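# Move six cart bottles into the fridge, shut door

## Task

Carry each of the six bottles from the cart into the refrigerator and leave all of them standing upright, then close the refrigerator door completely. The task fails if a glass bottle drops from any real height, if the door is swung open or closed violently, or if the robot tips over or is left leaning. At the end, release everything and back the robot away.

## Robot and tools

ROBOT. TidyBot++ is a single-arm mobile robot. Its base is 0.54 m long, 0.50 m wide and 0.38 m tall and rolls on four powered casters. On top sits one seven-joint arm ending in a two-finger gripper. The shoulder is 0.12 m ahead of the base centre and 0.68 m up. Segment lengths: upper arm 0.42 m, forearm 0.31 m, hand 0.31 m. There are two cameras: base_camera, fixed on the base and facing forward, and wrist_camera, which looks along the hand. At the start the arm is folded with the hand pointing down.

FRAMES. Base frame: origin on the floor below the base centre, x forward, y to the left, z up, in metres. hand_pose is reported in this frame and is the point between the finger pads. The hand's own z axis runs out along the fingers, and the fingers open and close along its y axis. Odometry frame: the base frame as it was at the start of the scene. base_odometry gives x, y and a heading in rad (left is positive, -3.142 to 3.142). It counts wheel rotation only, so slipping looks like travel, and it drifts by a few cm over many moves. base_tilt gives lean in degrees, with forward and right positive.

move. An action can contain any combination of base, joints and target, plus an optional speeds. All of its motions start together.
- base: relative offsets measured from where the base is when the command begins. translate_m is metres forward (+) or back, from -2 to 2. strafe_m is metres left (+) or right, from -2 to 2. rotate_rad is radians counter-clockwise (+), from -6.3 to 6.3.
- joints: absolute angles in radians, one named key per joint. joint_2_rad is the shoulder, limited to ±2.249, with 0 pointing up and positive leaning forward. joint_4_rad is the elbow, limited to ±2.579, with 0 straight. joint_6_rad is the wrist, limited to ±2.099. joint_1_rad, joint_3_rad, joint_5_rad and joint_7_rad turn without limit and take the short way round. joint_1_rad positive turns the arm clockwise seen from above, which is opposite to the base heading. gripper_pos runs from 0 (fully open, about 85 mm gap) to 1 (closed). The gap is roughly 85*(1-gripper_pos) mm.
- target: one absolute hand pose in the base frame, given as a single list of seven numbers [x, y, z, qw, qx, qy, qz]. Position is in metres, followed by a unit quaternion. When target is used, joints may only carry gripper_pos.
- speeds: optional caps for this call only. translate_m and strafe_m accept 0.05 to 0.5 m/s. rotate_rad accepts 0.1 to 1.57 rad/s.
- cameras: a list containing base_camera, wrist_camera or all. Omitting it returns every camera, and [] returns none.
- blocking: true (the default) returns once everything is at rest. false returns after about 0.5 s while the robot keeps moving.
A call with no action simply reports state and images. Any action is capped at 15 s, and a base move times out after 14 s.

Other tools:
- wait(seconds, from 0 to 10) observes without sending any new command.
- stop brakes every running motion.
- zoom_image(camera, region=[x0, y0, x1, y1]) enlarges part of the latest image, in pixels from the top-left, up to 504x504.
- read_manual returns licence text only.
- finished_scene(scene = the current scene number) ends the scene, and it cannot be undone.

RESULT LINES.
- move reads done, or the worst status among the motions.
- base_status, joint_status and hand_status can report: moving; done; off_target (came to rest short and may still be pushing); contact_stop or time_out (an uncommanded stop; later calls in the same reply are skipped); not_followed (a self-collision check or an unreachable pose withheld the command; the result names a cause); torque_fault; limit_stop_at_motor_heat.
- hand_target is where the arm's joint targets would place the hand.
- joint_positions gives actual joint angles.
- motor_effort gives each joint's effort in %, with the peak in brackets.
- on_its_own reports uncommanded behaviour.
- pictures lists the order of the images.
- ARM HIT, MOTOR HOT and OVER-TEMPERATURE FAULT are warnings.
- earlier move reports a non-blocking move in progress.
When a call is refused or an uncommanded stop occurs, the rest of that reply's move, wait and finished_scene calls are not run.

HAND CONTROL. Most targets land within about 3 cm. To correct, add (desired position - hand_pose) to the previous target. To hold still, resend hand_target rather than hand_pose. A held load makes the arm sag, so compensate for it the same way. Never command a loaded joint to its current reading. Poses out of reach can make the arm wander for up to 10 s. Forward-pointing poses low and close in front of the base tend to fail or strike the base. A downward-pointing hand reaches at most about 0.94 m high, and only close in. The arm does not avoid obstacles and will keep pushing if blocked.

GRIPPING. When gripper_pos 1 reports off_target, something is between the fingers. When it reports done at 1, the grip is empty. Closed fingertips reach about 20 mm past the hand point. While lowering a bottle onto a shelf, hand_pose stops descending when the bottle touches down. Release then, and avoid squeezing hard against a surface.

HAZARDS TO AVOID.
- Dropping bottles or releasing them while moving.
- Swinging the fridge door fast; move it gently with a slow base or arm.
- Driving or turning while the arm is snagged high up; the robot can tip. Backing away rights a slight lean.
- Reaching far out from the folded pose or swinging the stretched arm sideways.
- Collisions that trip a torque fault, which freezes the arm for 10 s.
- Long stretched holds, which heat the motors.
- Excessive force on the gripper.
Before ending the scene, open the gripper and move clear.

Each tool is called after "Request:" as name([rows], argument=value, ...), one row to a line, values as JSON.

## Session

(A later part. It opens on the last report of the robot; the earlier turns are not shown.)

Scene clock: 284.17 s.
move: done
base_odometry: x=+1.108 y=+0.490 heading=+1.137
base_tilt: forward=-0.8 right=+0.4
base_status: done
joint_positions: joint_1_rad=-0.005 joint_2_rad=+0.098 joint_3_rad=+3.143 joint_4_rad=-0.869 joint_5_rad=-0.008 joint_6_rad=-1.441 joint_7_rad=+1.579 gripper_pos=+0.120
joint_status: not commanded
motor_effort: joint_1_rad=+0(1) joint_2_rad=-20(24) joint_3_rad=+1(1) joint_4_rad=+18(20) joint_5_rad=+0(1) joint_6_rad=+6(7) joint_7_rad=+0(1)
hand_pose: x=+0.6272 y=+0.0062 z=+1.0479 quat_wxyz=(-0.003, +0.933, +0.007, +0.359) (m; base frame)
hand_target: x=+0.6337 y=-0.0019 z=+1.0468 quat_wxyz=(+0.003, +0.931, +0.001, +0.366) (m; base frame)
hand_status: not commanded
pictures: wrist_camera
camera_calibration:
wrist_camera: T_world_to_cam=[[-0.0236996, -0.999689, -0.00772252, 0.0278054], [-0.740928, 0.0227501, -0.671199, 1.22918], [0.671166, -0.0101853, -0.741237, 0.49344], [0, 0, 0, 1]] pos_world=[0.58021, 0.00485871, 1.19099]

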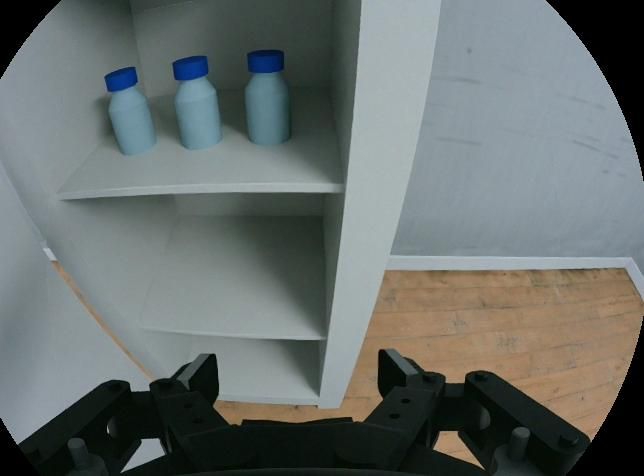

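Request:
move(base={"rotate_rad": -2.046}, speeds={"rotate_rad": 1.2}, joints={"joint_1_rad": 0, "joint_2_rad": 0.026, "joint_4_rad": -1.139, "joint_6_rad": -1.29, "gripper_pos": 0.12}, cameras=["wrist_camera"])

Request:
move(base={"translate_m": 0.42, "strafe_m": 0.315}, speeds={"translate_m": 0.35}, cameras=["wrist_camera"])

Request:
move(joints={"joint_1_rad": 0, "joint_2_rad": -0.025, "joint_4_rad": -1.36, "joint_6_rad": -1.08})

Scene clock: 290.10 s.
move: done
base_odometry: x=+1.108 y=+0.490 heading=-0.909
base_tilt: forward=-0.8 right=+0.4
base_status: done
joint_positions: joint_1_rad=-0.004 joint_2_rad=+0.046 joint_3_rad=+3.143 joint_4_rad=-1.122 joint_5_rad=-0.008 joint_6_rad=-1.324 joint_7_rad=+1.579 gripper_pos=+0.120
joint_status: all done
motor_effort: joint_1_rad=+0(3) joint_2_rad=-20(23) joint_3_rad=+1(3) joint_4_rad=+20(21) joint_5_rad=-1(2) joint_6_rad=+5(6) joint_7_rad=+0(1)
hand_pose: x=+0.6157 y=+0.0054 z=+0.9777 quat_wxyz=(-0.003, +0.948, +0.006, +0.319) (m; base frame)
hand_target: x=+0.6162 y=-0.0020 z=+0.9858 quat_wxyz=(+0.003, +0.942, +0.001, +0.337) (m; base frame)
hand_status: not commanded
pictures: wrist_camera
camera_calibration:
wrist_camera: T_world_to_cam=[[-0.0265196, -0.999631, -0.00584454, 0.0260717], [-0.794346, 0.0246222, -0.606966, 1.14365], [0.606887, -0.0114539, -0.794706, 0.540994], [0, 0, 0, 1]] pos_world=[0.580821, 0.00409946, 1.12424]

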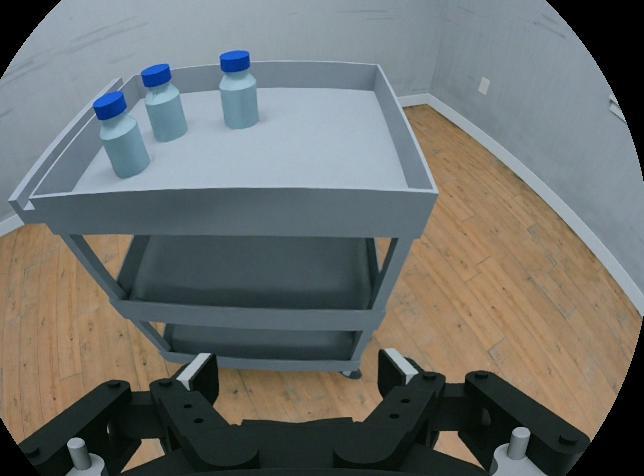

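Scene clock: 292.67 s.
move: done
base_odometry: x=+1.615 y=+0.352 heading=-0.910
base_tilt: forward=-0.8 right=+0.4
base_status: done
joint_positions: joint_1_rad=-0.004 joint_2_rad=+0.034 joint_3_rad=+3.143 joint_4_rad=-1.122 joint_5_rad=-0.008 joint_6_rad=-1.323 joint_7_rad=+1.579 gripper_pos=+0.120
joint_status: not commanded
motor_effort: joint_1_rad=+0(2) joint_2_rad=-19(22) joint_3_rad=+1(2) joint_4_rad=+20(21) joint_5_rad=+0(2) joint_6_rad=+6(6) joint_7_rad=+0(1)
hand_pose: x=+0.6126 y=+0.0054 z=+0.9834 quat_wxyz=(-0.003, +0.946, +0.006, +0.325) (m; base frame)
hand_target: x=+0.6162 y=-0.0020 z=+0.9858 quat_wxyz=(+0.003, +0.942, +0.001, +0.337) (m; base frame)
hand_status: not commanded
pictures: wrist_camera
camera_calibration:
wrist_camera: T_world_to_cam=[[-0.0264551, -0.999631, -0.00621838, 0.0263351], [-0.786952, 0.0246617, -0.616522, 1.14945], [0.616447, -0.0114166, -0.787313, 0.534273], [0, 0, 0, 1]] pos_world=[0.575903, 0.00407762, 1.12946]

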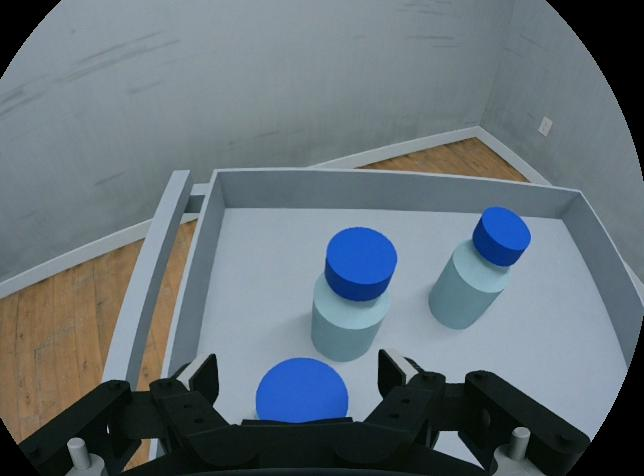

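Scene clock: 293.90 s.
move: done
base_odometry: x=+1.615 y=+0.352 heading=-0.910
base_tilt: forward=-0.9 right=+0.4
base_status: not commanded
joint_positions: joint_1_rad=-0.004 joint_2_rad=-0.004 joint_3_rad=+3.143 joint_4_rad=-1.342 joint_5_rad=-0.008 joint_6_rad=-1.120 joint_7_rad=+1.579 gripper_pos=+0.120
joint_status: all done
motor_effort: joint_1_rad=+0(1) joint_2_rad=-18(20) joint_3_rad=+1(1) joint_4_rad=+20(22) joint_5_rad=+0(1) joint_6_rad=+5(6) joint_7_rad=+0(1)
hand_pose: x=+0.6197 y=+0.0052 z=+0.9338 quat_wxyz=(-0.003, +0.942, +0.005, +0.335) (m; base frame)
hand_target: x=+0.6210 y=-0.0021 z=+0.9432 quat_wxyz=(+0.003, +0.935, +0.001, +0.355) (m; base frame)
hand_status: not commanded
pictures: base_camera, wrist_camera
camera_calibration:
wrist_camera: T_world_to_cam=[[-0.0279208, -0.999582, -0.00744905, 0.0280977], [-0.773606, 0.0263268, -0.63312, 1.13168], [0.633052, -0.0119146, -0.774018, 0.468085], [0, 0, 0, 1]] pos_world=[0.579934, 0.00386952, 1.079]

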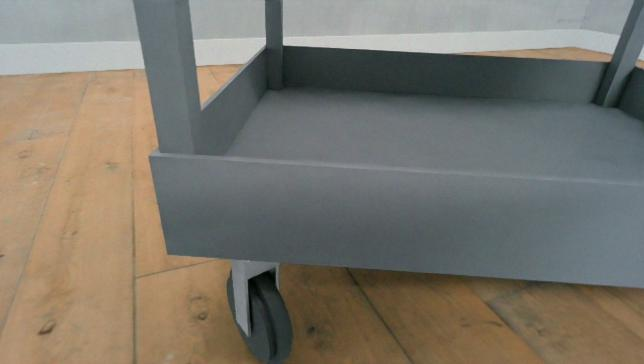

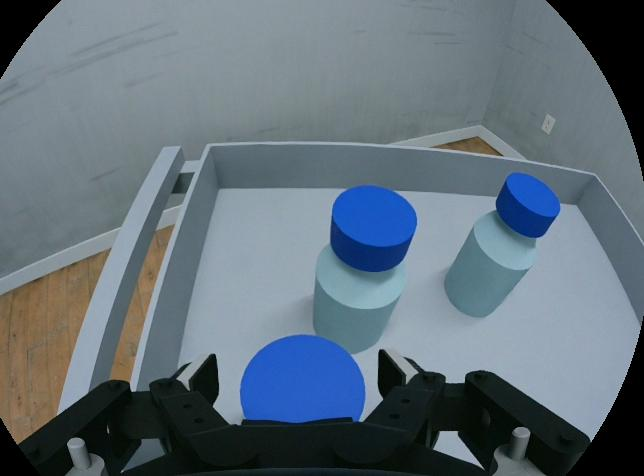

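Request:
move(base={"translate_m": 0.005, "strafe_m": -0.003}, joints={"joint_1_rad": 0, "joint_2_rad": -0.043, "joint_4_rad": -1.505, "joint_6_rad": -0.954}, cameras=["wrist_camera"])

Request:
move(joints={"gripper_pos": 0.6}, cameras=["wrist_camera"])

Request:
move(joints={"joint_1_rad": 0, "joint_2_rad": 0.13, "joint_4_rad": -0.67, "joint_6_rad": -1.63}, cameras=["wrist_camera"])

Scene clock: 296.47 s.
move: done
base_odometry: x=+1.615 y=+0.346 heading=-0.909
base_tilt: forward=-0.8 right=+0.4
base_status: done
joint_positions: joint_1_rad=-0.004 joint_2_rad=-0.025 joint_3_rad=+3.143 joint_4_rad=-1.485 joint_5_rad=-0.008 joint_6_rad=-0.993 joint_7_rad=+1.579 gripper_pos=+0.120
joint_status: all done
motor_effort: joint_1_rad=+0(2) joint_2_rad=-19(20) joint_3_rad=+1(2) joint_4_rad=+21(22) joint_5_rad=-1(1) joint_6_rad=+6(7) joint_7_rad=+1(1)
hand_pose: x=+0.6187 y=+0.0050 z=+0.8970 quat_wxyz=(-0.003, +0.941, +0.004, +0.338) (m; base frame)
hand_target: x=+0.6201 y=-0.0021 z=+0.9034 quat_wxyz=(+0.003, +0.935, +0.001, +0.355) (m; base frame)
hand_status: not commanded
pictures: wrist_camera
camera_calibration:
wrist_camera: T_world_to_cam=[[-0.0289281, -0.999551, -0.0078228, 0.0285837], [-0.770233, 0.0272781, -0.637179, 1.10922], [0.637106, -0.012407, -0.770676, 0.434792], [0, 0, 0, 1]] pos_world=[0.578175, 0.00370793, 1.04208]

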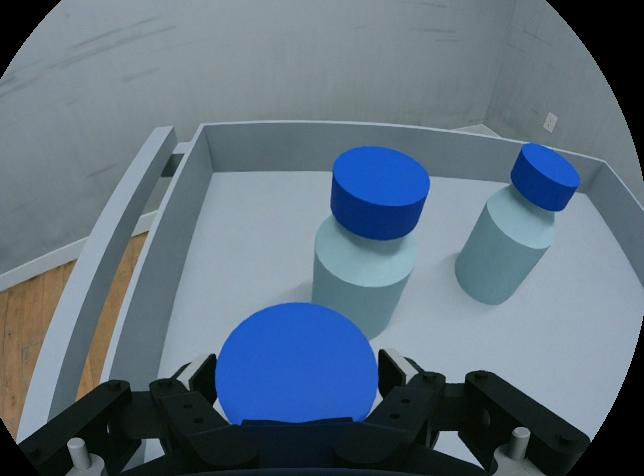

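Scene clock: 297.27 s.
move: off_target
base_odometry: x=+1.615 y=+0.346 heading=-0.909
base_tilt: forward=-0.8 right=+0.4
base_status: not commanded
joint_positions: joint_1_rad=-0.004 joint_2_rad=-0.039 joint_3_rad=+3.143 joint_4_rad=-1.491 joint_5_rad=-0.009 joint_6_rad=-0.974 joint_7_rad=+1.579 gripper_pos=+0.414
joint_status: gripper_pos off_target (ended at +0.414, target +0.600)
motor_effort: joint_1_rad=+0(1) joint_2_rad=-18(20) joint_3_rad=+1(2) joint_4_rad=+22(25) joint_5_rad=+0(1) joint_6_rad=+6(8) joint_7_rad=+1(2)
hand_pose: x=+0.6188 y=+0.0050 z=+0.9045 quat_wxyz=(-0.003, +0.937, +0.004, +0.350) (m; base frame)
hand_target: x=+0.6201 y=-0.0021 z=+0.9034 quat_wxyz=(+0.003, +0.935, +0.001, +0.355) (m; base frame)
hand_status: not commanded
pictures: wrist_camera
camera_calibration:
wrist_camera: T_world_to_cam=[[-0.0288535, -0.999545, -0.0088163, 0.0294984], [-0.753224, 0.0275396, -0.657188, 1.12162], [0.657131, -0.0123215, -0.753675, 0.412685], [0, 0, 0, 1]] pos_world=[0.574494, 0.00368086, 1.04841]

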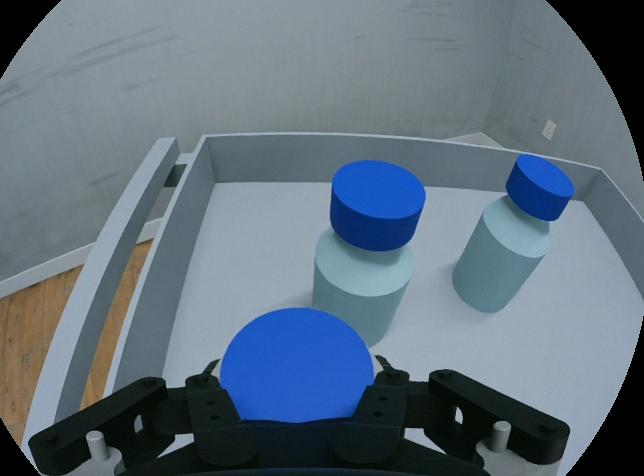

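Scene clock: 299.40 s.
move: done
base_odometry: x=+1.615 y=+0.346 heading=-0.909
base_tilt: forward=-0.9 right=+0.4
base_status: not commanded
joint_positions: joint_1_rad=-0.004 joint_2_rad=+0.140 joint_3_rad=+3.143 joint_4_rad=-0.696 joint_5_rad=-0.009 joint_6_rad=-1.601 joint_7_rad=+1.579 gripper_pos=+0.414
joint_status: all done
motor_effort: joint_1_rad=+0(1) joint_2_rad=-25(27) joint_3_rad=+1(1) joint_4_rad=+20(28) joint_5_rad=-1(1) joint_6_rad=+9(9) joint_7_rad=+0(1)
hand_pose: x=+0.6127 y=+0.0055 z=+1.0719 quat_wxyz=(-0.003, +0.939, +0.007, +0.345) (m; base frame)
hand_target: x=+0.6024 y=-0.0016 z=+1.0823 quat_wxyz=(+0.003, +0.937, +0.001, +0.348) (m; base frame)
hand_status: not commanded
pictures: wrist_camera
camera_calibration:
wrist_camera: T_world_to_cam=[[-0.0241464, -0.99969, -0.00609523, 0.0255212], [-0.760504, 0.0223259, -0.64895, 1.22265], [0.648884, -0.0110343, -0.760807, 0.55555], [0, 0, 0, 1]] pos_world=[0.569959, 0.00434668, 1.21626]

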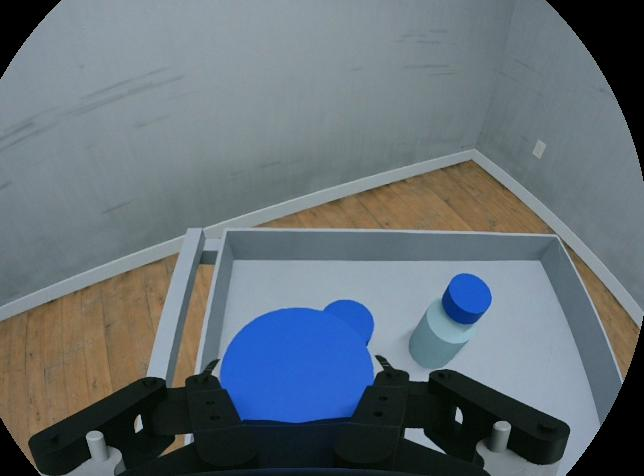

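Request:
move(base={"translate_m": -0.423, "strafe_m": -0.26}, speeds={"translate_m": 0.4}, cameras=["wrist_camera"])

Request:
move(base={"rotate_rad": 2.045}, speeds={"rotate_rad": 1.1}, joints={"joint_1_rad": -0.385, "joint_2_rad": 0.08, "joint_4_rad": -2.15, "joint_6_rad": -0.12}, cameras=[])

Request:
move(base={"translate_m": 0.091, "strafe_m": 0.153})

Scene clock: 305.90 s.
move: done
base_odometry: x=+1.150 y=+0.520 heading=-0.909
base_tilt: forward=-0.8 right=+0.4
base_status: done
joint_positions: joint_1_rad=-0.004 joint_2_rad=+0.154 joint_3_rad=+3.143 joint_4_rad=-0.694 joint_5_rad=-0.009 joint_6_rad=-1.610 joint_7_rad=+1.579 gripper_pos=+0.414
joint_status: not commanded
motor_effort: joint_1_rad=+0(2) joint_2_rad=-24(29) joint_3_rad=+1(2) joint_4_rad=+21(22) joint_5_rad=-1(1) joint_6_rad=+8(9) joint_7_rad=+0(1)
hand_pose: x=+0.6161 y=+0.0056 z=+1.0640 quat_wxyz=(-0.003, +0.942, +0.007, +0.335) (m; base frame)
hand_target: x=+0.6024 y=-0.0016 z=+1.0823 quat_wxyz=(+0.003, +0.937, +0.001, +0.348) (m; base frame)
hand_status: not commanded
pictures: wrist_camera
camera_calibration:
wrist_camera: T_world_to_cam=[[-0.0242127, -0.999692, -0.0054564, 0.0249312], [-0.773981, 0.0221999, -0.63282, 1.21122], [0.632746, -0.0110991, -0.77428, 0.571631], [0, 0, 0, 1]] pos_world=[0.57637, 0.0043791, 1.20923]

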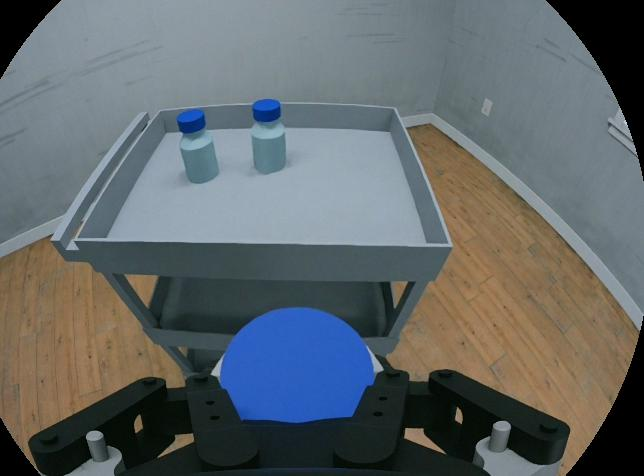

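Scene clock: 308.97 s.
move: off_target
base_odometry: x=+1.150 y=+0.520 heading=+1.136
base_tilt: forward=-0.9 right=+0.4
base_status: done
joint_positions: joint_1_rad=-0.375 joint_2_rad=+0.123 joint_3_rad=+3.143 joint_4_rad=-2.151 joint_5_rad=-0.008 joint_6_rad=-0.175 joint_7_rad=+1.579 gripper_pos=+0.414
joint_status: joint_2_rad off_target (ended at +0.123, target +0.080); the others done
motor_effort: joint_1_rad=+0(4) joint_2_rad=-24(33) joint_3_rad=+1(4) joint_4_rad=+21(25) joint_5_rad=+0(3) joint_6_rad=+8(9) joint_7_rad=+1(1)
hand_pose: x=+0.5746 y=+0.1805 z=+0.6563 quat_wxyz=(-0.064, +0.924, +0.175, +0.333) (m; base frame)
hand_target: x=+0.5865 y=+0.1873 z=+0.6899 quat_wxyz=(-0.071, +0.905, +0.178, +0.379) (m; base frame)
hand_status: not commanded
pictures: none
No camera images: "cameras" was empty.

Scene clock: 310.47 s.
move: done
base_odometry: x=+1.050 y=+0.667 heading=+1.136
base_tilt: forward=-0.8 right=+0.4
base_status: done
joint_positions: joint_1_rad=-0.379 joint_2_rad=+0.116 joint_3_rad=+3.143 joint_4_rad=-2.157 joint_5_rad=-0.008 joint_6_rad=-0.166 joint_7_rad=+1.579 gripper_pos=+0.414
joint_status: not commanded
motor_effort: joint_1_rad=+0(2) joint_2_rad=-24(27) joint_3_rad=+1(3) joint_4_rad=+21(23) joint_5_rad=-1(1) joint_6_rad=+8(9) joint_7_rad=+1(1)
hand_pose: x=+0.5739 y=+0.1821 z=+0.6595 quat_wxyz=(-0.065, +0.922, +0.176, +0.338) (m; base frame)
hand_target: x=+0.5865 y=+0.1873 z=+0.6899 quat_wxyz=(-0.071, +0.905, +0.178, +0.379) (m; base frame)
hand_status: not commanded
pictures: base_camera, wrist_camera
camera_calibration:
wrist_camera: T_world_to_cam=[[0.332428, -0.943108, -0.00622286, -0.0162589], [-0.719382, -0.249291, -0.648339, 0.947121], [0.609902, 0.220002, -0.761327, 0.249583], [0, 0, 0, 1]] pos_world=[0.534526, 0.165866, 0.803968]

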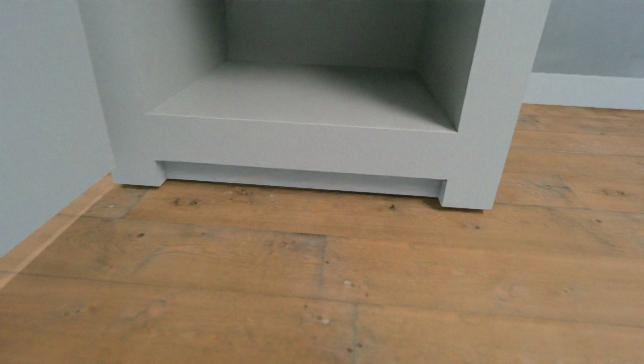

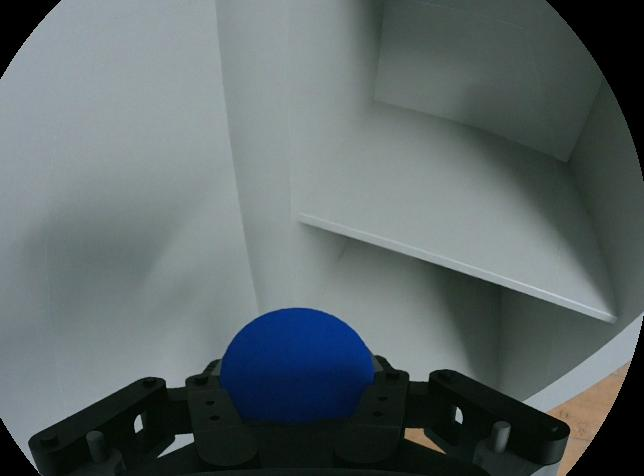

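Request:
move(base={"rotate_rad": -0.032}, speeds={"rotate_rad": 0.3})

Scene clock: 318.43 s.
move: done
base_odometry: x=+1.050 y=+0.667 heading=+1.104
base_tilt: forward=-0.8 right=+0.4
base_status: done
joint_positions: joint_1_rad=-0.380 joint_2_rad=+0.116 joint_3_rad=+3.145 joint_4_rad=-2.157 joint_5_rad=-0.008 joint_6_rad=-0.166 joint_7_rad=+1.579 gripper_pos=+0.414
joint_status: not commanded
motor_effort: joint_1_rad=+0(3) joint_2_rad=-24(24) joint_3_rad=+1(4) joint_4_rad=+21(21) joint_5_rad=+0(1) joint_6_rad=+8(9) joint_7_rad=+0(1)
hand_pose: x=+0.5741 y=+0.1817 z=+0.6595 quat_wxyz=(-0.065, +0.922, +0.176, +0.338) (m; base frame)
hand_target: x=+0.5865 y=+0.1873 z=+0.6899 quat_wxyz=(-0.071, +0.905, +0.178, +0.379) (m; base frame)
hand_status: not commanded
pictures: base_camera, wrist_camera
camera_calibration:
wrist_camera: T_world_to_cam=[[0.331581, -0.943408, -0.0059893, -0.0163165], [-0.71955, -0.248786, -0.648347, 0.947162], [0.610165, 0.219289, -0.761321, 0.249531], [0, 0, 0, 1]] pos_world=[0.534686, 0.165528, 0.803965]

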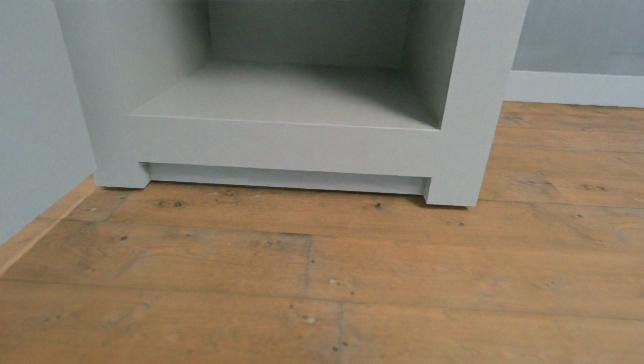

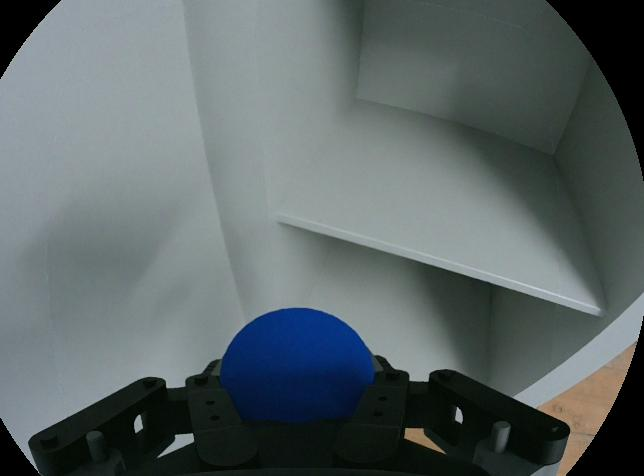

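Request:
move(base={"translate_m": 0.365}, speeds={"translate_m": 0.22})

Request:
move(joints={"joint_1_rad": -0.385, "joint_2_rad": 0.14, "joint_4_rad": -2.2, "joint_6_rad": -0.005}, cameras=["wrist_camera"])

Scene clock: 322.30 s.
move: done
base_odometry: x=+1.214 y=+0.993 heading=+1.105
base_tilt: forward=-0.8 right=+0.4
base_status: done
joint_positions: joint_1_rad=-0.380 joint_2_rad=+0.113 joint_3_rad=+3.145 joint_4_rad=-2.158 joint_5_rad=-0.008 joint_6_rad=-0.165 joint_7_rad=+1.579 gripper_pos=+0.414
joint_status: not commanded
motor_effort: joint_1_rad=+0(1) joint_2_rad=-24(26) joint_3_rad=+1(2) joint_4_rad=+21(23) joint_5_rad=+0(1) joint_6_rad=+8(9) joint_7_rad=+1(1)
hand_pose: x=+0.5738 y=+0.1816 z=+0.6604 quat_wxyz=(-0.065, +0.922, +0.176, +0.339) (m; base frame)
hand_target: x=+0.5865 y=+0.1873 z=+0.6899 quat_wxyz=(-0.071, +0.905, +0.178, +0.379) (m; base frame)
hand_status: not commanded
pictures: base_camera, wrist_camera
camera_calibration:
wrist_camera: T_world_to_cam=[[0.331587, -0.943405, -0.00608425, -0.0162674], [-0.718088, -0.2482, -0.650189, 0.947777], [0.611882, 0.219963, -0.759748, 0.248265], [0, 0, 0, 1]] pos_world=[0.534072, 0.165282, 0.804754]

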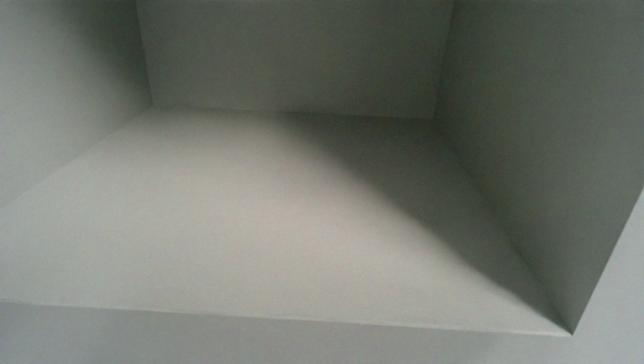

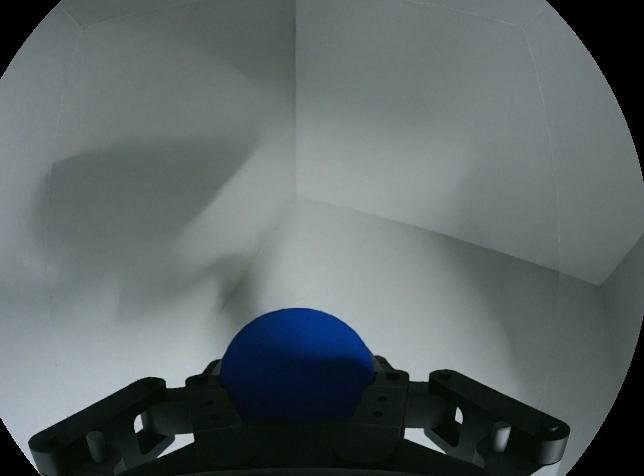

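Scene clock: 323.37 s.
move: done
base_odometry: x=+1.214 y=+0.993 heading=+1.105
base_tilt: forward=-0.8 right=+0.4
base_status: not commanded
joint_positions: joint_1_rad=-0.380 joint_2_rad=+0.161 joint_3_rad=+3.145 joint_4_rad=-2.203 joint_5_rad=-0.008 joint_6_rad=-0.053 joint_7_rad=+1.579 gripper_pos=+0.414
joint_status: all done
motor_effort: joint_1_rad=+0(1) joint_2_rad=-25(26) joint_3_rad=+1(1) joint_4_rad=+20(22) joint_5_rad=-1(1) joint_6_rad=+9(10) joint_7_rad=+0(1)
hand_pose: x=+0.5782 y=+0.1830 z=+0.6399 quat_wxyz=(-0.066, +0.919, +0.175, +0.348) (m; base frame)
hand_target: x=+0.5898 y=+0.1887 z=+0.6621 quat_wxyz=(-0.071, +0.904, +0.177, +0.381) (m; base frame)
hand_status: not commanded
pictures: wrist_camera
camera_calibration:
wrist_camera: T_world_to_cam=[[0.331067, -0.943588, -0.00599774, -0.0162364], [-0.706611, -0.243699, -0.664313, 0.939468], [0.625376, 0.22417, -0.74743, 0.21326], [0, 0, 0, 1]] pos_world=[0.535846, 0.16582, 0.783401]

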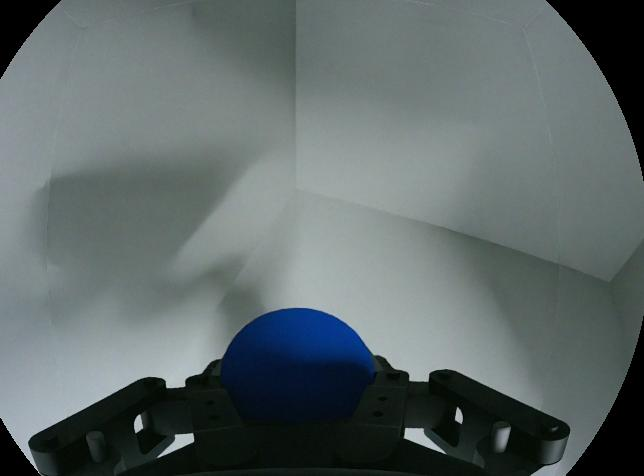

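Request:
move(joints={"joint_1_rad": -0.385, "joint_2_rad": 0.16, "joint_4_rad": -2.218, "joint_6_rad": 0.034}, cameras=[])

Request:
move(joints={"joint_1_rad": -0.385, "joint_2_rad": 0.18, "joint_4_rad": -2.224, "joint_6_rad": 0.03}, cameras=["wrist_camera"])

Scene clock: 325.37 s.
move: done
base_odometry: x=+1.214 y=+0.993 heading=+1.105
base_tilt: forward=-0.8 right=+0.4
base_status: not commanded
joint_positions: joint_1_rad=-0.380 joint_2_rad=+0.170 joint_3_rad=+3.145 joint_4_rad=-2.217 joint_5_rad=-0.008 joint_6_rad=-0.009 joint_7_rad=+1.579 gripper_pos=+0.414
joint_status: all done
motor_effort: joint_1_rad=+0(2) joint_2_rad=-24(26) joint_3_rad=+1(1) joint_4_rad=+20(20) joint_5_rad=+0(1) joint_6_rad=+9(9) joint_7_rad=+0(1)
hand_pose: x=+0.5813 y=+0.1841 z=+0.6386 quat_wxyz=(-0.068, +0.915, +0.174, +0.358) (m; base frame)
hand_target: x=+0.5899 y=+0.1887 z=+0.6527 quat_wxyz=(-0.071, +0.904, +0.177, +0.382) (m; base frame)
hand_status: not commanded
pictures: none
No camera images: "cameras" was empty.

Scene clock: 325.93 s.
move: done
base_odometry: x=+1.214 y=+0.993 heading=+1.105
base_tilt: forward=-0.9 right=+0.4
base_status: not commanded
joint_positions: joint_1_rad=-0.380 joint_2_rad=+0.171 joint_3_rad=+3.145 joint_4_rad=-2.217 joint_5_rad=-0.008 joint_6_rad=-0.008 joint_7_rad=+1.579 gripper_pos=+0.414
joint_status: all done
motor_effort: joint_1_rad=+0(1) joint_2_rad=-20(24) joint_3_rad=+1(1) joint_4_rad=+17(19) joint_5_rad=+0(1) joint_6_rad=+7(9) joint_7_rad=+1(1)
hand_pose: x=+0.5814 y=+0.1842 z=+0.6383 quat_wxyz=(-0.068, +0.915, +0.174, +0.358) (m; base frame)
hand_target: x=+0.5859 y=+0.1871 z=+0.6391 quat_wxyz=(-0.068, +0.910, +0.179, +0.368) (m; base frame)
hand_status: not commanded
pictures: wrist_camera
camera_calibration:
wrist_camera: T_world_to_cam=[[0.330957, -0.943623, -0.00649429, -0.0158412], [-0.693712, -0.238629, -0.679574, 0.942299], [0.639712, 0.229415, -0.733578, 0.191613], [0, 0, 0, 1]] pos_world=[0.536349, 0.165953, 0.780822]

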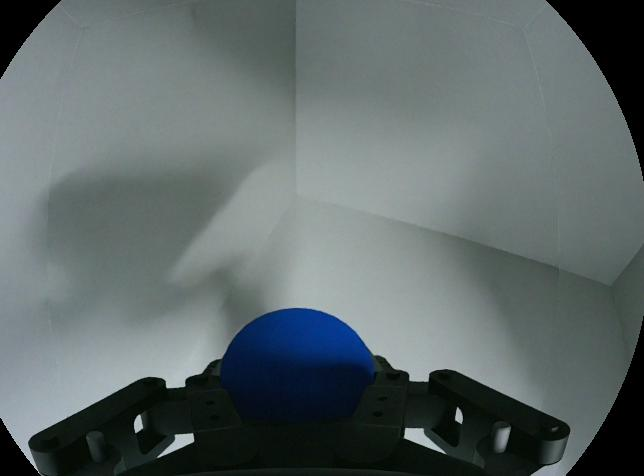

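Request:
move(joints={"joint_1_rad": -0.385, "joint_2_rad": 0.19, "joint_4_rad": -2.228, "joint_6_rad": 0.0}, cameras=[])

Request:
move(joints={"joint_1_rad": -0.385, "joint_2_rad": 0.2, "joint_4_rad": -2.232, "joint_6_rad": 0.0}, cameras=["wrist_camera"])

Scene clock: 328.77 s.
move: done
base_odometry: x=+1.214 y=+0.993 heading=+1.105
base_tilt: forward=-0.8 right=+0.4
base_status: not commanded
joint_positions: joint_1_rad=-0.380 joint_2_rad=+0.172 joint_3_rad=+3.145 joint_4_rad=-2.217 joint_5_rad=-0.008 joint_6_rad=-0.008 joint_7_rad=+1.579 gripper_pos=+0.414
joint_status: all done
motor_effort: joint_1_rad=+0(1) joint_2_rad=-18(20) joint_3_rad=+1(1) joint_4_rad=+15(17) joint_5_rad=+0(1) joint_6_rad=+6(8) joint_7_rad=+2(2)
hand_pose: x=+0.5814 y=+0.1842 z=+0.6381 quat_wxyz=(-0.068, +0.915, +0.174, +0.357) (m; base frame)
hand_target: x=+0.5773 y=+0.1837 z=+0.6261 quat_wxyz=(-0.065, +0.918, +0.180, +0.348) (m; base frame)
hand_status: not commanded
pictures: none
No camera images: "cameras" was empty.

Scene clock: 329.23 s.
move: done
base_odometry: x=+1.214 y=+0.993 heading=+1.105
base_tilt: forward=-0.8 right=+0.4
base_status: not commanded
joint_positions: joint_1_rad=-0.380 joint_2_rad=+0.172 joint_3_rad=+3.145 joint_4_rad=-2.217 joint_5_rad=-0.008 joint_6_rad=-0.008 joint_7_rad=+1.579 gripper_pos=+0.414
joint_status: all done
motor_effort: joint_1_rad=+0(1) joint_2_rad=-17(18) joint_3_rad=+1(1) joint_4_rad=+13(16) joint_5_rad=+0(1) joint_6_rad=+5(6) joint_7_rad=+1(1)
hand_pose: x=+0.5816 y=+0.1842 z=+0.6379 quat_wxyz=(-0.068, +0.915, +0.174, +0.357) (m; base frame)
hand_target: x=+0.5750 y=+0.1828 z=+0.6195 quat_wxyz=(-0.063, +0.920, +0.181, +0.342) (m; base frame)
hand_status: not commanded
pictures: wrist_camera
camera_calibration:
wrist_camera: T_world_to_cam=[[0.330953, -0.943625, -0.00647109, -0.0158509], [-0.693978, -0.238737, -0.679263, 0.942135], [0.639425, 0.229295, -0.733866, 0.191621], [0, 0, 0, 1]] pos_world=[0.53654, 0.166028, 0.780479]

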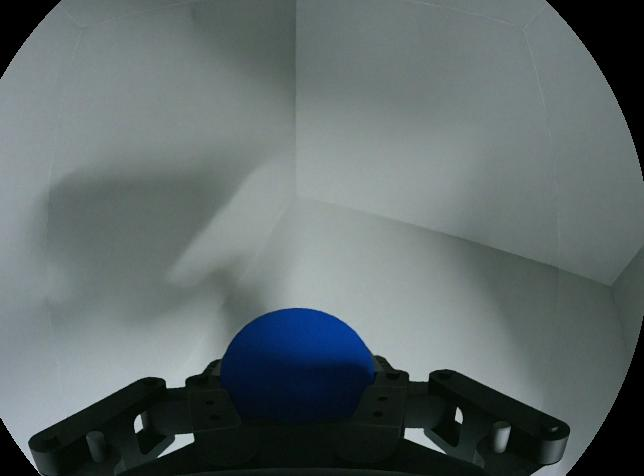

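Request:
move(joints={"joint_1_rad": -0.385, "joint_2_rad": 0.178, "joint_4_rad": -2.224, "joint_6_rad": 0.03}, cameras=[])

Request:
move(joints={"gripper_pos": 0.12}, cameras=["wrist_camera"])

Request:
move(base={"translate_m": -0.094, "strafe_m": -0.036}, speeds={"translate_m": 0.2}, cameras=["wrist_camera"])

Request:
move(base={"translate_m": -0.36, "strafe_m": -0.05}, speeds={"translate_m": 0.4})

Scene clock: 332.47 s.
move: done
base_odometry: x=+1.214 y=+0.993 heading=+1.105
base_tilt: forward=-0.8 right=+0.4
base_status: not commanded
joint_positions: joint_1_rad=-0.380 joint_2_rad=+0.172 joint_3_rad=+3.145 joint_4_rad=-2.218 joint_5_rad=-0.008 joint_6_rad=-0.003 joint_7_rad=+1.579 gripper_pos=+0.414
joint_status: all done
motor_effort: joint_1_rad=+0(1) joint_2_rad=-20(22) joint_3_rad=+1(1) joint_4_rad=+16(18) joint_5_rad=+0(1) joint_6_rad=+7(8) joint_7_rad=+1(1)
hand_pose: x=+0.5820 y=+0.1844 z=+0.6383 quat_wxyz=(-0.068, +0.915, +0.174, +0.359) (m; base frame)
hand_target: x=+0.5860 y=+0.1871 z=+0.6401 quat_wxyz=(-0.069, +0.910, +0.178, +0.369) (m; base frame)
hand_status: not commanded
pictures: none
No camera images: "cameras" was empty.

Scene clock: 333.27 s.
move: done
base_odometry: x=+1.214 y=+0.993 heading=+1.105
base_tilt: forward=-0.8 right=+0.4
base_status: not commanded
joint_positions: joint_1_rad=-0.380 joint_2_rad=+0.173 joint_3_rad=+3.145 joint_4_rad=-2.218 joint_5_rad=-0.008 joint_6_rad=-0.002 joint_7_rad=+1.579 gripper_pos=+0.120
joint_status: all done
motor_effort: joint_1_rad=+0(0) joint_2_rad=-20(21) joint_3_rad=+1(1) joint_4_rad=+16(17) joint_5_rad=+0(1) joint_6_rad=+6(7) joint_7_rad=+1(2)
hand_pose: x=+0.5823 y=+0.1845 z=+0.6384 quat_wxyz=(-0.068, +0.914, +0.174, +0.359) (m; base frame)
hand_target: x=+0.5860 y=+0.1871 z=+0.6401 quat_wxyz=(-0.069, +0.910, +0.178, +0.369) (m; base frame)
hand_status: not commanded
pictures: wrist_camera
camera_calibration:
wrist_camera: T_world_to_cam=[[0.330949, -0.943626, -0.00658859, -0.0157567], [-0.691494, -0.237758, -0.682135, 0.943184], [0.642113, 0.230308, -0.731197, 0.188015], [0, 0, 0, 1]] pos_world=[0.536694, 0.16608, 0.780751]

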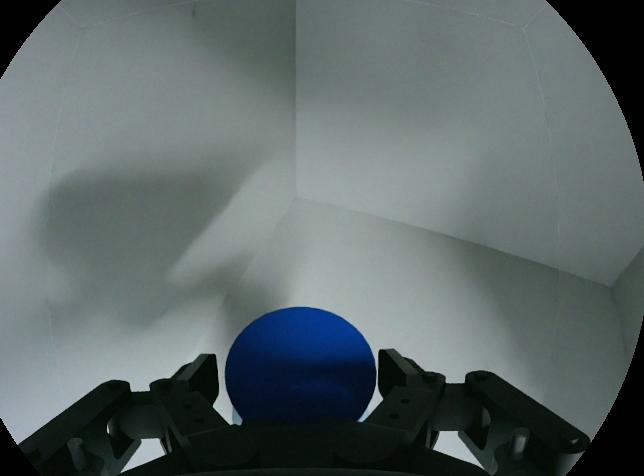

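Scene clock: 334.53 s.
move: done
base_odometry: x=+1.204 y=+0.893 heading=+1.105
base_tilt: forward=-0.9 right=+0.4
base_status: done
joint_positions: joint_1_rad=-0.380 joint_2_rad=+0.175 joint_3_rad=+3.145 joint_4_rad=-2.219 joint_5_rad=-0.008 joint_6_rad=-0.001 joint_7_rad=+1.579 gripper_pos=+0.120
joint_status: not commanded
motor_effort: joint_1_rad=+0(1) joint_2_rad=-21(22) joint_3_rad=+1(1) joint_4_rad=+16(18) joint_5_rad=+0(1) joint_6_rad=+6(7) joint_7_rad=+0(1)
hand_pose: x=+0.5821 y=+0.1844 z=+0.6370 quat_wxyz=(-0.068, +0.915, +0.174, +0.358) (m; base frame)
hand_target: x=+0.5860 y=+0.1871 z=+0.6401 quat_wxyz=(-0.069, +0.910, +0.178, +0.369) (m; base frame)
hand_status: not commanded
pictures: wrist_camera
camera_calibration:
wrist_camera: T_world_to_cam=[[0.33093, -0.943633, -0.00647814, -0.0158335], [-0.693056, -0.238383, -0.680328, 0.941957], [0.640436, 0.229631, -0.732879, 0.189273], [0, 0, 0, 1]] pos_world=[0.536852, 0.166142, 0.779451]

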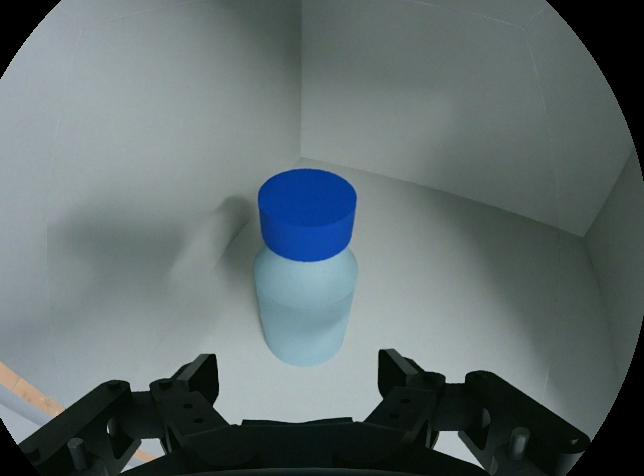

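Scene clock: 336.57 s.
move: done
base_odometry: x=+1.087 y=+0.549 heading=+1.105
base_tilt: forward=-0.8 right=+0.4
base_status: done
joint_positions: joint_1_rad=-0.380 joint_2_rad=+0.178 joint_3_rad=+3.145 joint_4_rad=-2.219 joint_5_rad=-0.008 joint_6_rad=-0.001 joint_7_rad=+1.579 gripper_pos=+0.120
joint_status: not commanded
motor_effort: joint_1_rad=+0(1) joint_2_rad=-21(22) joint_3_rad=+1(1) joint_4_rad=+16(18) joint_5_rad=-1(1) joint_6_rad=+6(7) joint_7_rad=+1(1)
hand_pose: x=+0.5822 y=+0.1844 z=+0.6361 quat_wxyz=(-0.068, +0.915, +0.174, +0.357) (m; base frame)
hand_target: x=+0.5860 y=+0.1871 z=+0.6401 quat_wxyz=(-0.069, +0.910, +0.178, +0.369) (m; base frame)
hand_status: not commanded
pictures: base_camera, wrist_camera
camera_calibration:
wrist_camera: T_world_to_cam=[[0.330918, -0.943638, -0.00640938, -0.0158742], [-0.693989, -0.238757, -0.679246, 0.941315], [0.639432, 0.229223, -0.733883, 0.189843], [0, 0, 0, 1]] pos_world=[0.537123, 0.166249, 0.778605]

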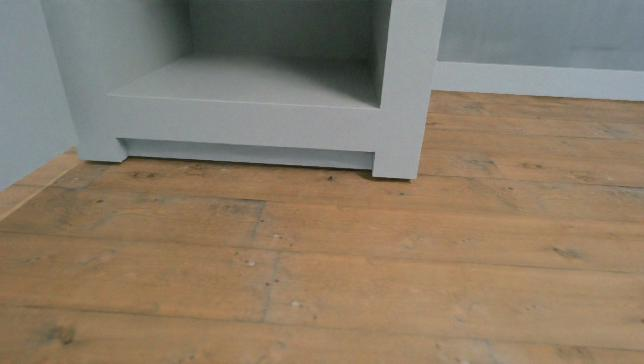

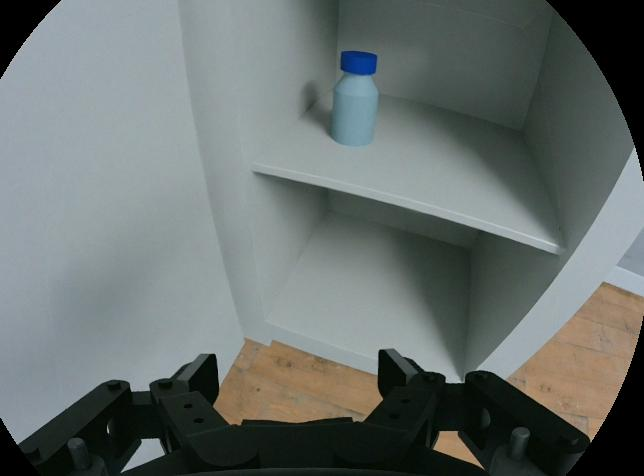

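Request:
move(base={"translate_m": 0.0, "strafe_m": -0.07, "rotate_rad": -2.045}, speeds={"rotate_rad": 1.1, "strafe_m": 0.2}, joints={"joint_1_rad": 0, "joint_2_rad": 0.026, "joint_4_rad": -1.139, "joint_6_rad": -1.29, "gripper_pos": 0.12})

Scene clock: 342.67 s.
move: done
base_odometry: x=+1.149 y=+0.517 heading=-0.940
base_tilt: forward=-0.8 right=+0.4
base_status: done
joint_positions: joint_1_rad=-0.010 joint_2_rad=+0.047 joint_3_rad=+3.145 joint_4_rad=-1.145 joint_5_rad=-0.008 joint_6_rad=-1.247 joint_7_rad=+1.579 gripper_pos=+0.120
joint_status: all done
motor_effort: joint_1_rad=+0(4) joint_2_rad=-20(28) joint_3_rad=+1(4) joint_4_rad=+19(21) joint_5_rad=+0(2) joint_6_rad=+6(7) joint_7_rad=+0(1)
hand_pose: x=+0.6319 y=+0.0074 z=+0.9808 quat_wxyz=(-0.004, +0.939, +0.007, +0.344) (m; base frame)
hand_target: x=+0.6162 y=-0.0020 z=+0.9858 quat_wxyz=(+0.003, +0.942, +0.001, +0.337) (m; base frame)
hand_status: not commanded
pictures: base_camera, wrist_camera
camera_calibration:
wrist_camera: T_world_to_cam=[[-0.0229166, -0.999708, -0.0076027, 0.0279662], [-0.761532, 0.0223828, -0.647741, 1.17759], [0.647723, -0.00905434, -0.761822, 0.475517], [0, 0, 0, 1]] pos_world=[0.589412, 0.00590565, 1.12525]

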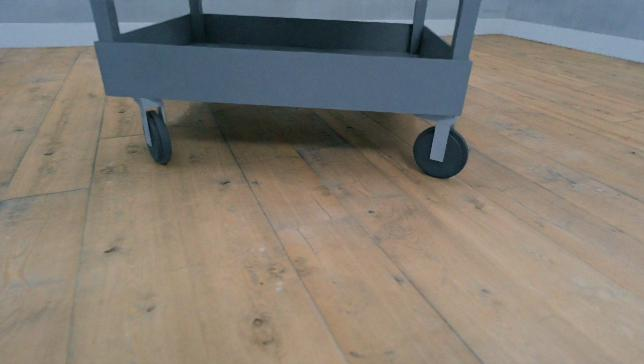

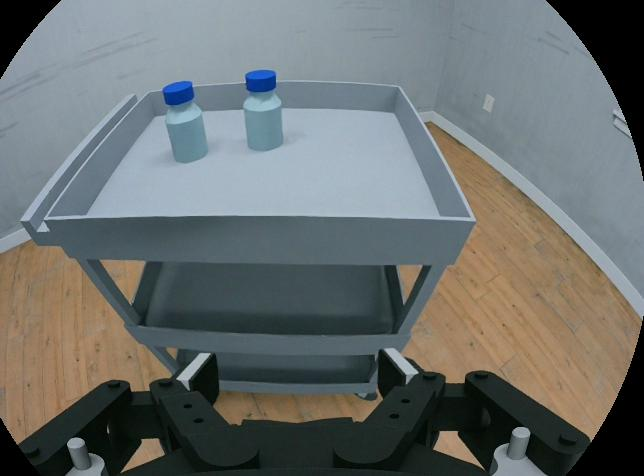

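Request:
move(base={"translate_m": 0.535, "strafe_m": 0.06}, speeds={"translate_m": 0.35}, cameras=["wrist_camera"])

Request:
move(joints={"joint_1_rad": 0, "joint_2_rad": -0.025, "joint_4_rad": -1.36, "joint_6_rad": -1.08})

Scene clock: 347.20 s.
move: done
base_odometry: x=+1.513 y=+0.121 heading=-0.941
base_tilt: forward=-0.8 right=+0.4
base_status: done
joint_positions: joint_1_rad=-0.010 joint_2_rad=+0.035 joint_3_rad=+3.145 joint_4_rad=-1.143 joint_5_rad=-0.008 joint_6_rad=-1.252 joint_7_rad=+1.579 gripper_pos=+0.120
joint_status: not commanded
motor_effort: joint_1_rad=+0(0) joint_2_rad=-20(23) joint_3_rad=+1(1) joint_4_rad=+20(21) joint_5_rad=+0(1) joint_6_rad=+6(7) joint_7_rad=+1(1)
hand_pose: x=+0.6273 y=+0.0073 z=+0.9870 quat_wxyz=(-0.004, +0.937, +0.007, +0.348) (m; base frame)
hand_target: x=+0.6162 y=-0.0020 z=+0.9858 quat_wxyz=(+0.003, +0.942, +0.001, +0.337) (m; base frame)
hand_status: not commanded
pictures: wrist_camera
camera_calibration:
wrist_camera: T_world_to_cam=[[-0.022923, -0.999706, -0.00789772, 0.0281042], [-0.755561, 0.0224969, -0.654692, 1.18123], [0.654678, -0.00904028, -0.755854, 0.473005], [0, 0, 0, 1]] pos_world=[0.583473, 0.00579795, 1.13109]

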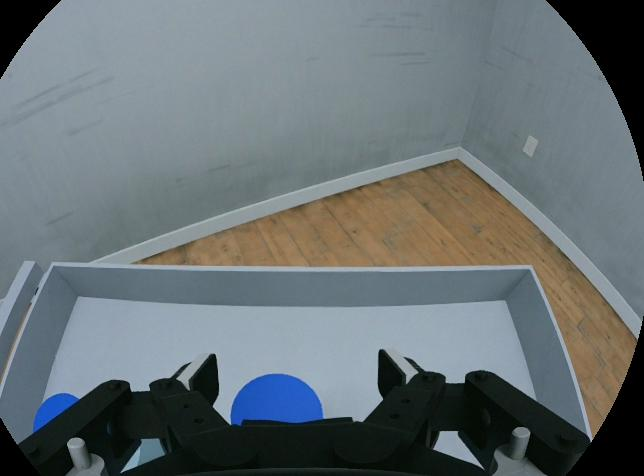

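Scene clock: 348.43 s.
move: done
base_odometry: x=+1.513 y=+0.121 heading=-0.941
base_tilt: forward=-0.8 right=+0.4
base_status: not commanded
joint_positions: joint_1_rad=-0.010 joint_2_rad=-0.017 joint_3_rad=+3.145 joint_4_rad=-1.330 joint_5_rad=-0.008 joint_6_rad=-1.110 joint_7_rad=+1.579 gripper_pos=+0.120
joint_status: all done
motor_effort: joint_1_rad=+0(1) joint_2_rad=-16(20) joint_3_rad=+1(2) joint_4_rad=+19(21) joint_5_rad=-1(2) joint_6_rad=+5(7) joint_7_rad=+1(1)
hand_pose: x=+0.6208 y=+0.0070 z=+0.9484 quat_wxyz=(-0.004, +0.936, +0.006, +0.352) (m; base frame)
hand_target: x=+0.6210 y=-0.0021 z=+0.9432 quat_wxyz=(+0.003, +0.935, +0.001, +0.355) (m; base frame)
hand_status: not commanded
pictures: base_camera, wrist_camera
camera_calibration:
wrist_camera: T_world_to_cam=[[-0.0240042, -0.999674, -0.00866805, 0.028815], [-0.750833, 0.0237524, -0.660065, 1.1532], [0.660056, -0.00933606, -0.751159, 0.44033], [0, 0, 0, 1]] pos_world=[0.57591, 0.00552539, 1.09219]

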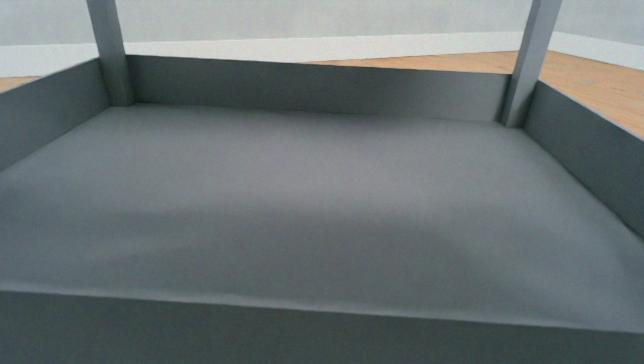

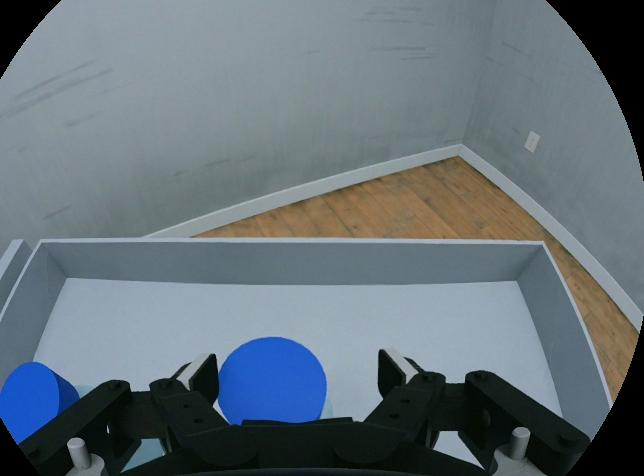

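Request:
move(base={"translate_m": 0.008, "strafe_m": 0.014}, joints={"joint_1_rad": 0, "joint_2_rad": -0.02, "joint_4_rad": -1.375, "joint_6_rad": -1.08}, cameras=["wrist_camera"])

Scene clock: 351.00 s.
move: done
base_odometry: x=+1.529 y=+0.122 heading=-0.941
base_tilt: forward=-0.9 right=+0.4
base_status: done
joint_positions: joint_1_rad=-0.008 joint_2_rad=-0.025 joint_3_rad=+3.145 joint_4_rad=-1.342 joint_5_rad=-0.008 joint_6_rad=-1.103 joint_7_rad=+1.579 gripper_pos=+0.120
joint_status: all done
motor_effort: joint_1_rad=+0(2) joint_2_rad=-15(17) joint_3_rad=+1(2) joint_4_rad=+17(20) joint_5_rad=+0(2) joint_6_rad=+4(5) joint_7_rad=+0(2)
hand_pose: x=+0.6184 y=+0.0057 z=+0.9481 quat_wxyz=(-0.004, +0.935, +0.005, +0.353) (m; base frame)
hand_target: x=+0.6198 y=-0.0021 z=+0.9330 quat_wxyz=(+0.003, +0.938, +0.001, +0.346) (m; base frame)
hand_status: not commanded
pictures: wrist_camera
camera_calibration:
wrist_camera: T_world_to_cam=[[-0.0267024, -0.999605, -0.00882067, 0.0291986], [-0.748533, 0.0258423, -0.662594, 1.15213], [0.66256, -0.0110903, -0.748927, 0.437962], [0, 0, 0, 1]] pos_world=[0.57301, 0.00427046, 1.09165]

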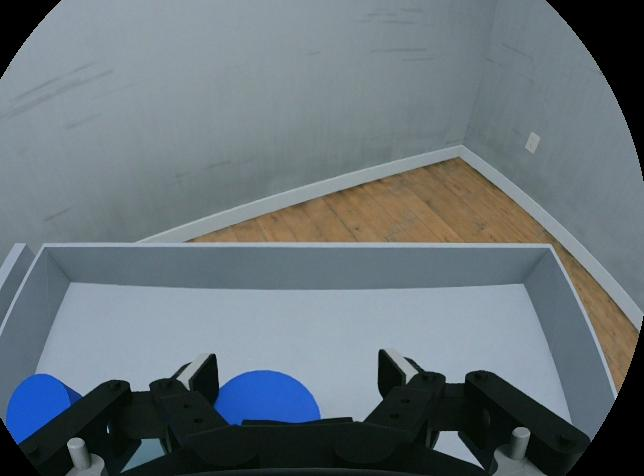

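Request:
move(joints={"joint_1_rad": 0, "joint_2_rad": 0.026, "joint_4_rad": -1.139, "joint_6_rad": -1.29}, cameras=["wrist_camera"])

Scene clock: 353.97 s.
move: done
base_odometry: x=+1.529 y=+0.122 heading=-0.941
base_tilt: forward=-0.8 right=+0.4
base_status: not commanded
joint_positions: joint_1_rad=-0.008 joint_2_rad=+0.014 joint_3_rad=+3.145 joint_4_rad=-1.143 joint_5_rad=-0.008 joint_6_rad=-1.247 joint_7_rad=+1.579 gripper_pos=+0.120
joint_status: all done
motor_effort: joint_1_rad=+0(1) joint_2_rad=-19(21) joint_3_rad=+1(1) joint_4_rad=+21(22) joint_5_rad=-1(1) joint_6_rad=+6(7) joint_7_rad=+1(1)
hand_pose: x=+0.6222 y=+0.0059 z=+0.9987 quat_wxyz=(-0.003, +0.933, +0.006, +0.361) (m; base frame)
hand_target: x=+0.6162 y=-0.0020 z=+0.9858 quat_wxyz=(+0.003, +0.942, +0.001, +0.337) (m; base frame)
hand_status: not commanded
pictures: wrist_camera
camera_calibration:
wrist_camera: T_world_to_cam=[[-0.0254199, -0.999639, -0.00875437, 0.029083], [-0.738049, 0.0246731, -0.674296, 1.19367], [0.674268, -0.0106794, -0.738409, 0.455554], [0, 0, 0, 1]] pos_world=[0.574562, 0.00448599, 1.14153]

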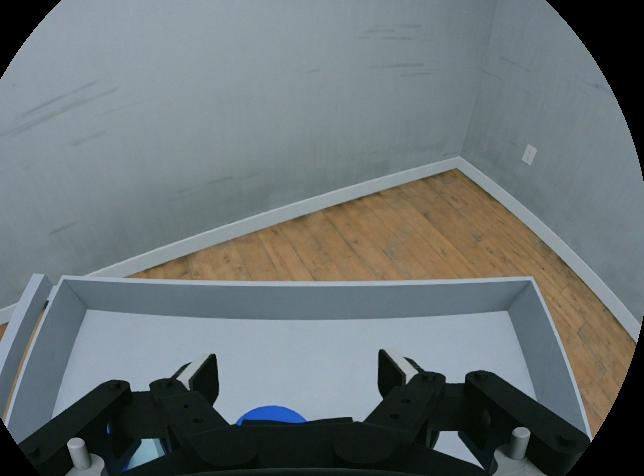

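Request:
move(base={"translate_m": -0.2}, cameras=["wrist_camera"])

Scene clock: 357.53 s.
move: done
base_odometry: x=+1.412 y=+0.284 heading=-0.941
base_tilt: forward=-0.9 right=+0.4
base_status: done
joint_positions: joint_1_rad=-0.008 joint_2_rad=+0.021 joint_3_rad=+3.145 joint_4_rad=-1.141 joint_5_rad=-0.008 joint_6_rad=-1.254 joint_7_rad=+1.579 gripper_pos=+0.120
joint_status: not commanded
motor_effort: joint_1_rad=+0(1) joint_2_rad=-19(23) joint_3_rad=+1(2) joint_4_rad=+20(22) joint_5_rad=+0(1) joint_6_rad=+6(7) joint_7_rad=+1(1)
hand_pose: x=+0.6229 y=+0.0059 z=+0.9949 quat_wxyz=(-0.003, +0.935, +0.006, +0.355) (m; base frame)
hand_target: x=+0.6162 y=-0.0020 z=+0.9858 quat_wxyz=(+0.003, +0.942, +0.001, +0.337) (m; base frame)
hand_status: not commanded
pictures: wrist_camera
camera_calibration:
wrist_camera: T_world_to_cam=[[-0.0254931, -0.99964, -0.00836452, 0.0287287], [-0.745816, 0.0245903, -0.665698, 1.18799], [0.665664, -0.0107323, -0.746174, 0.465386], [0, 0, 0, 1]] pos_world=[0.576961, 0.00450012, 1.13834]

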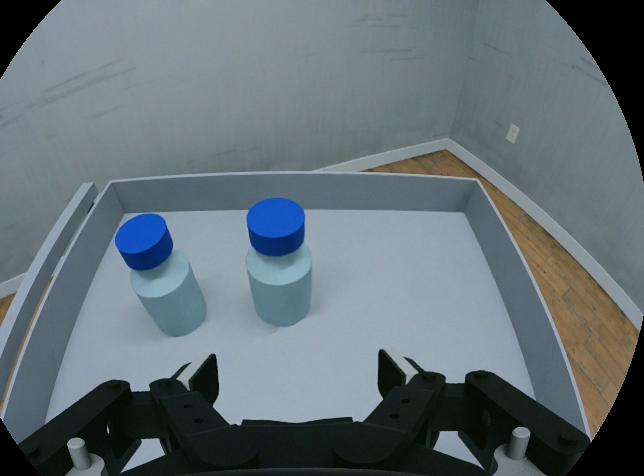

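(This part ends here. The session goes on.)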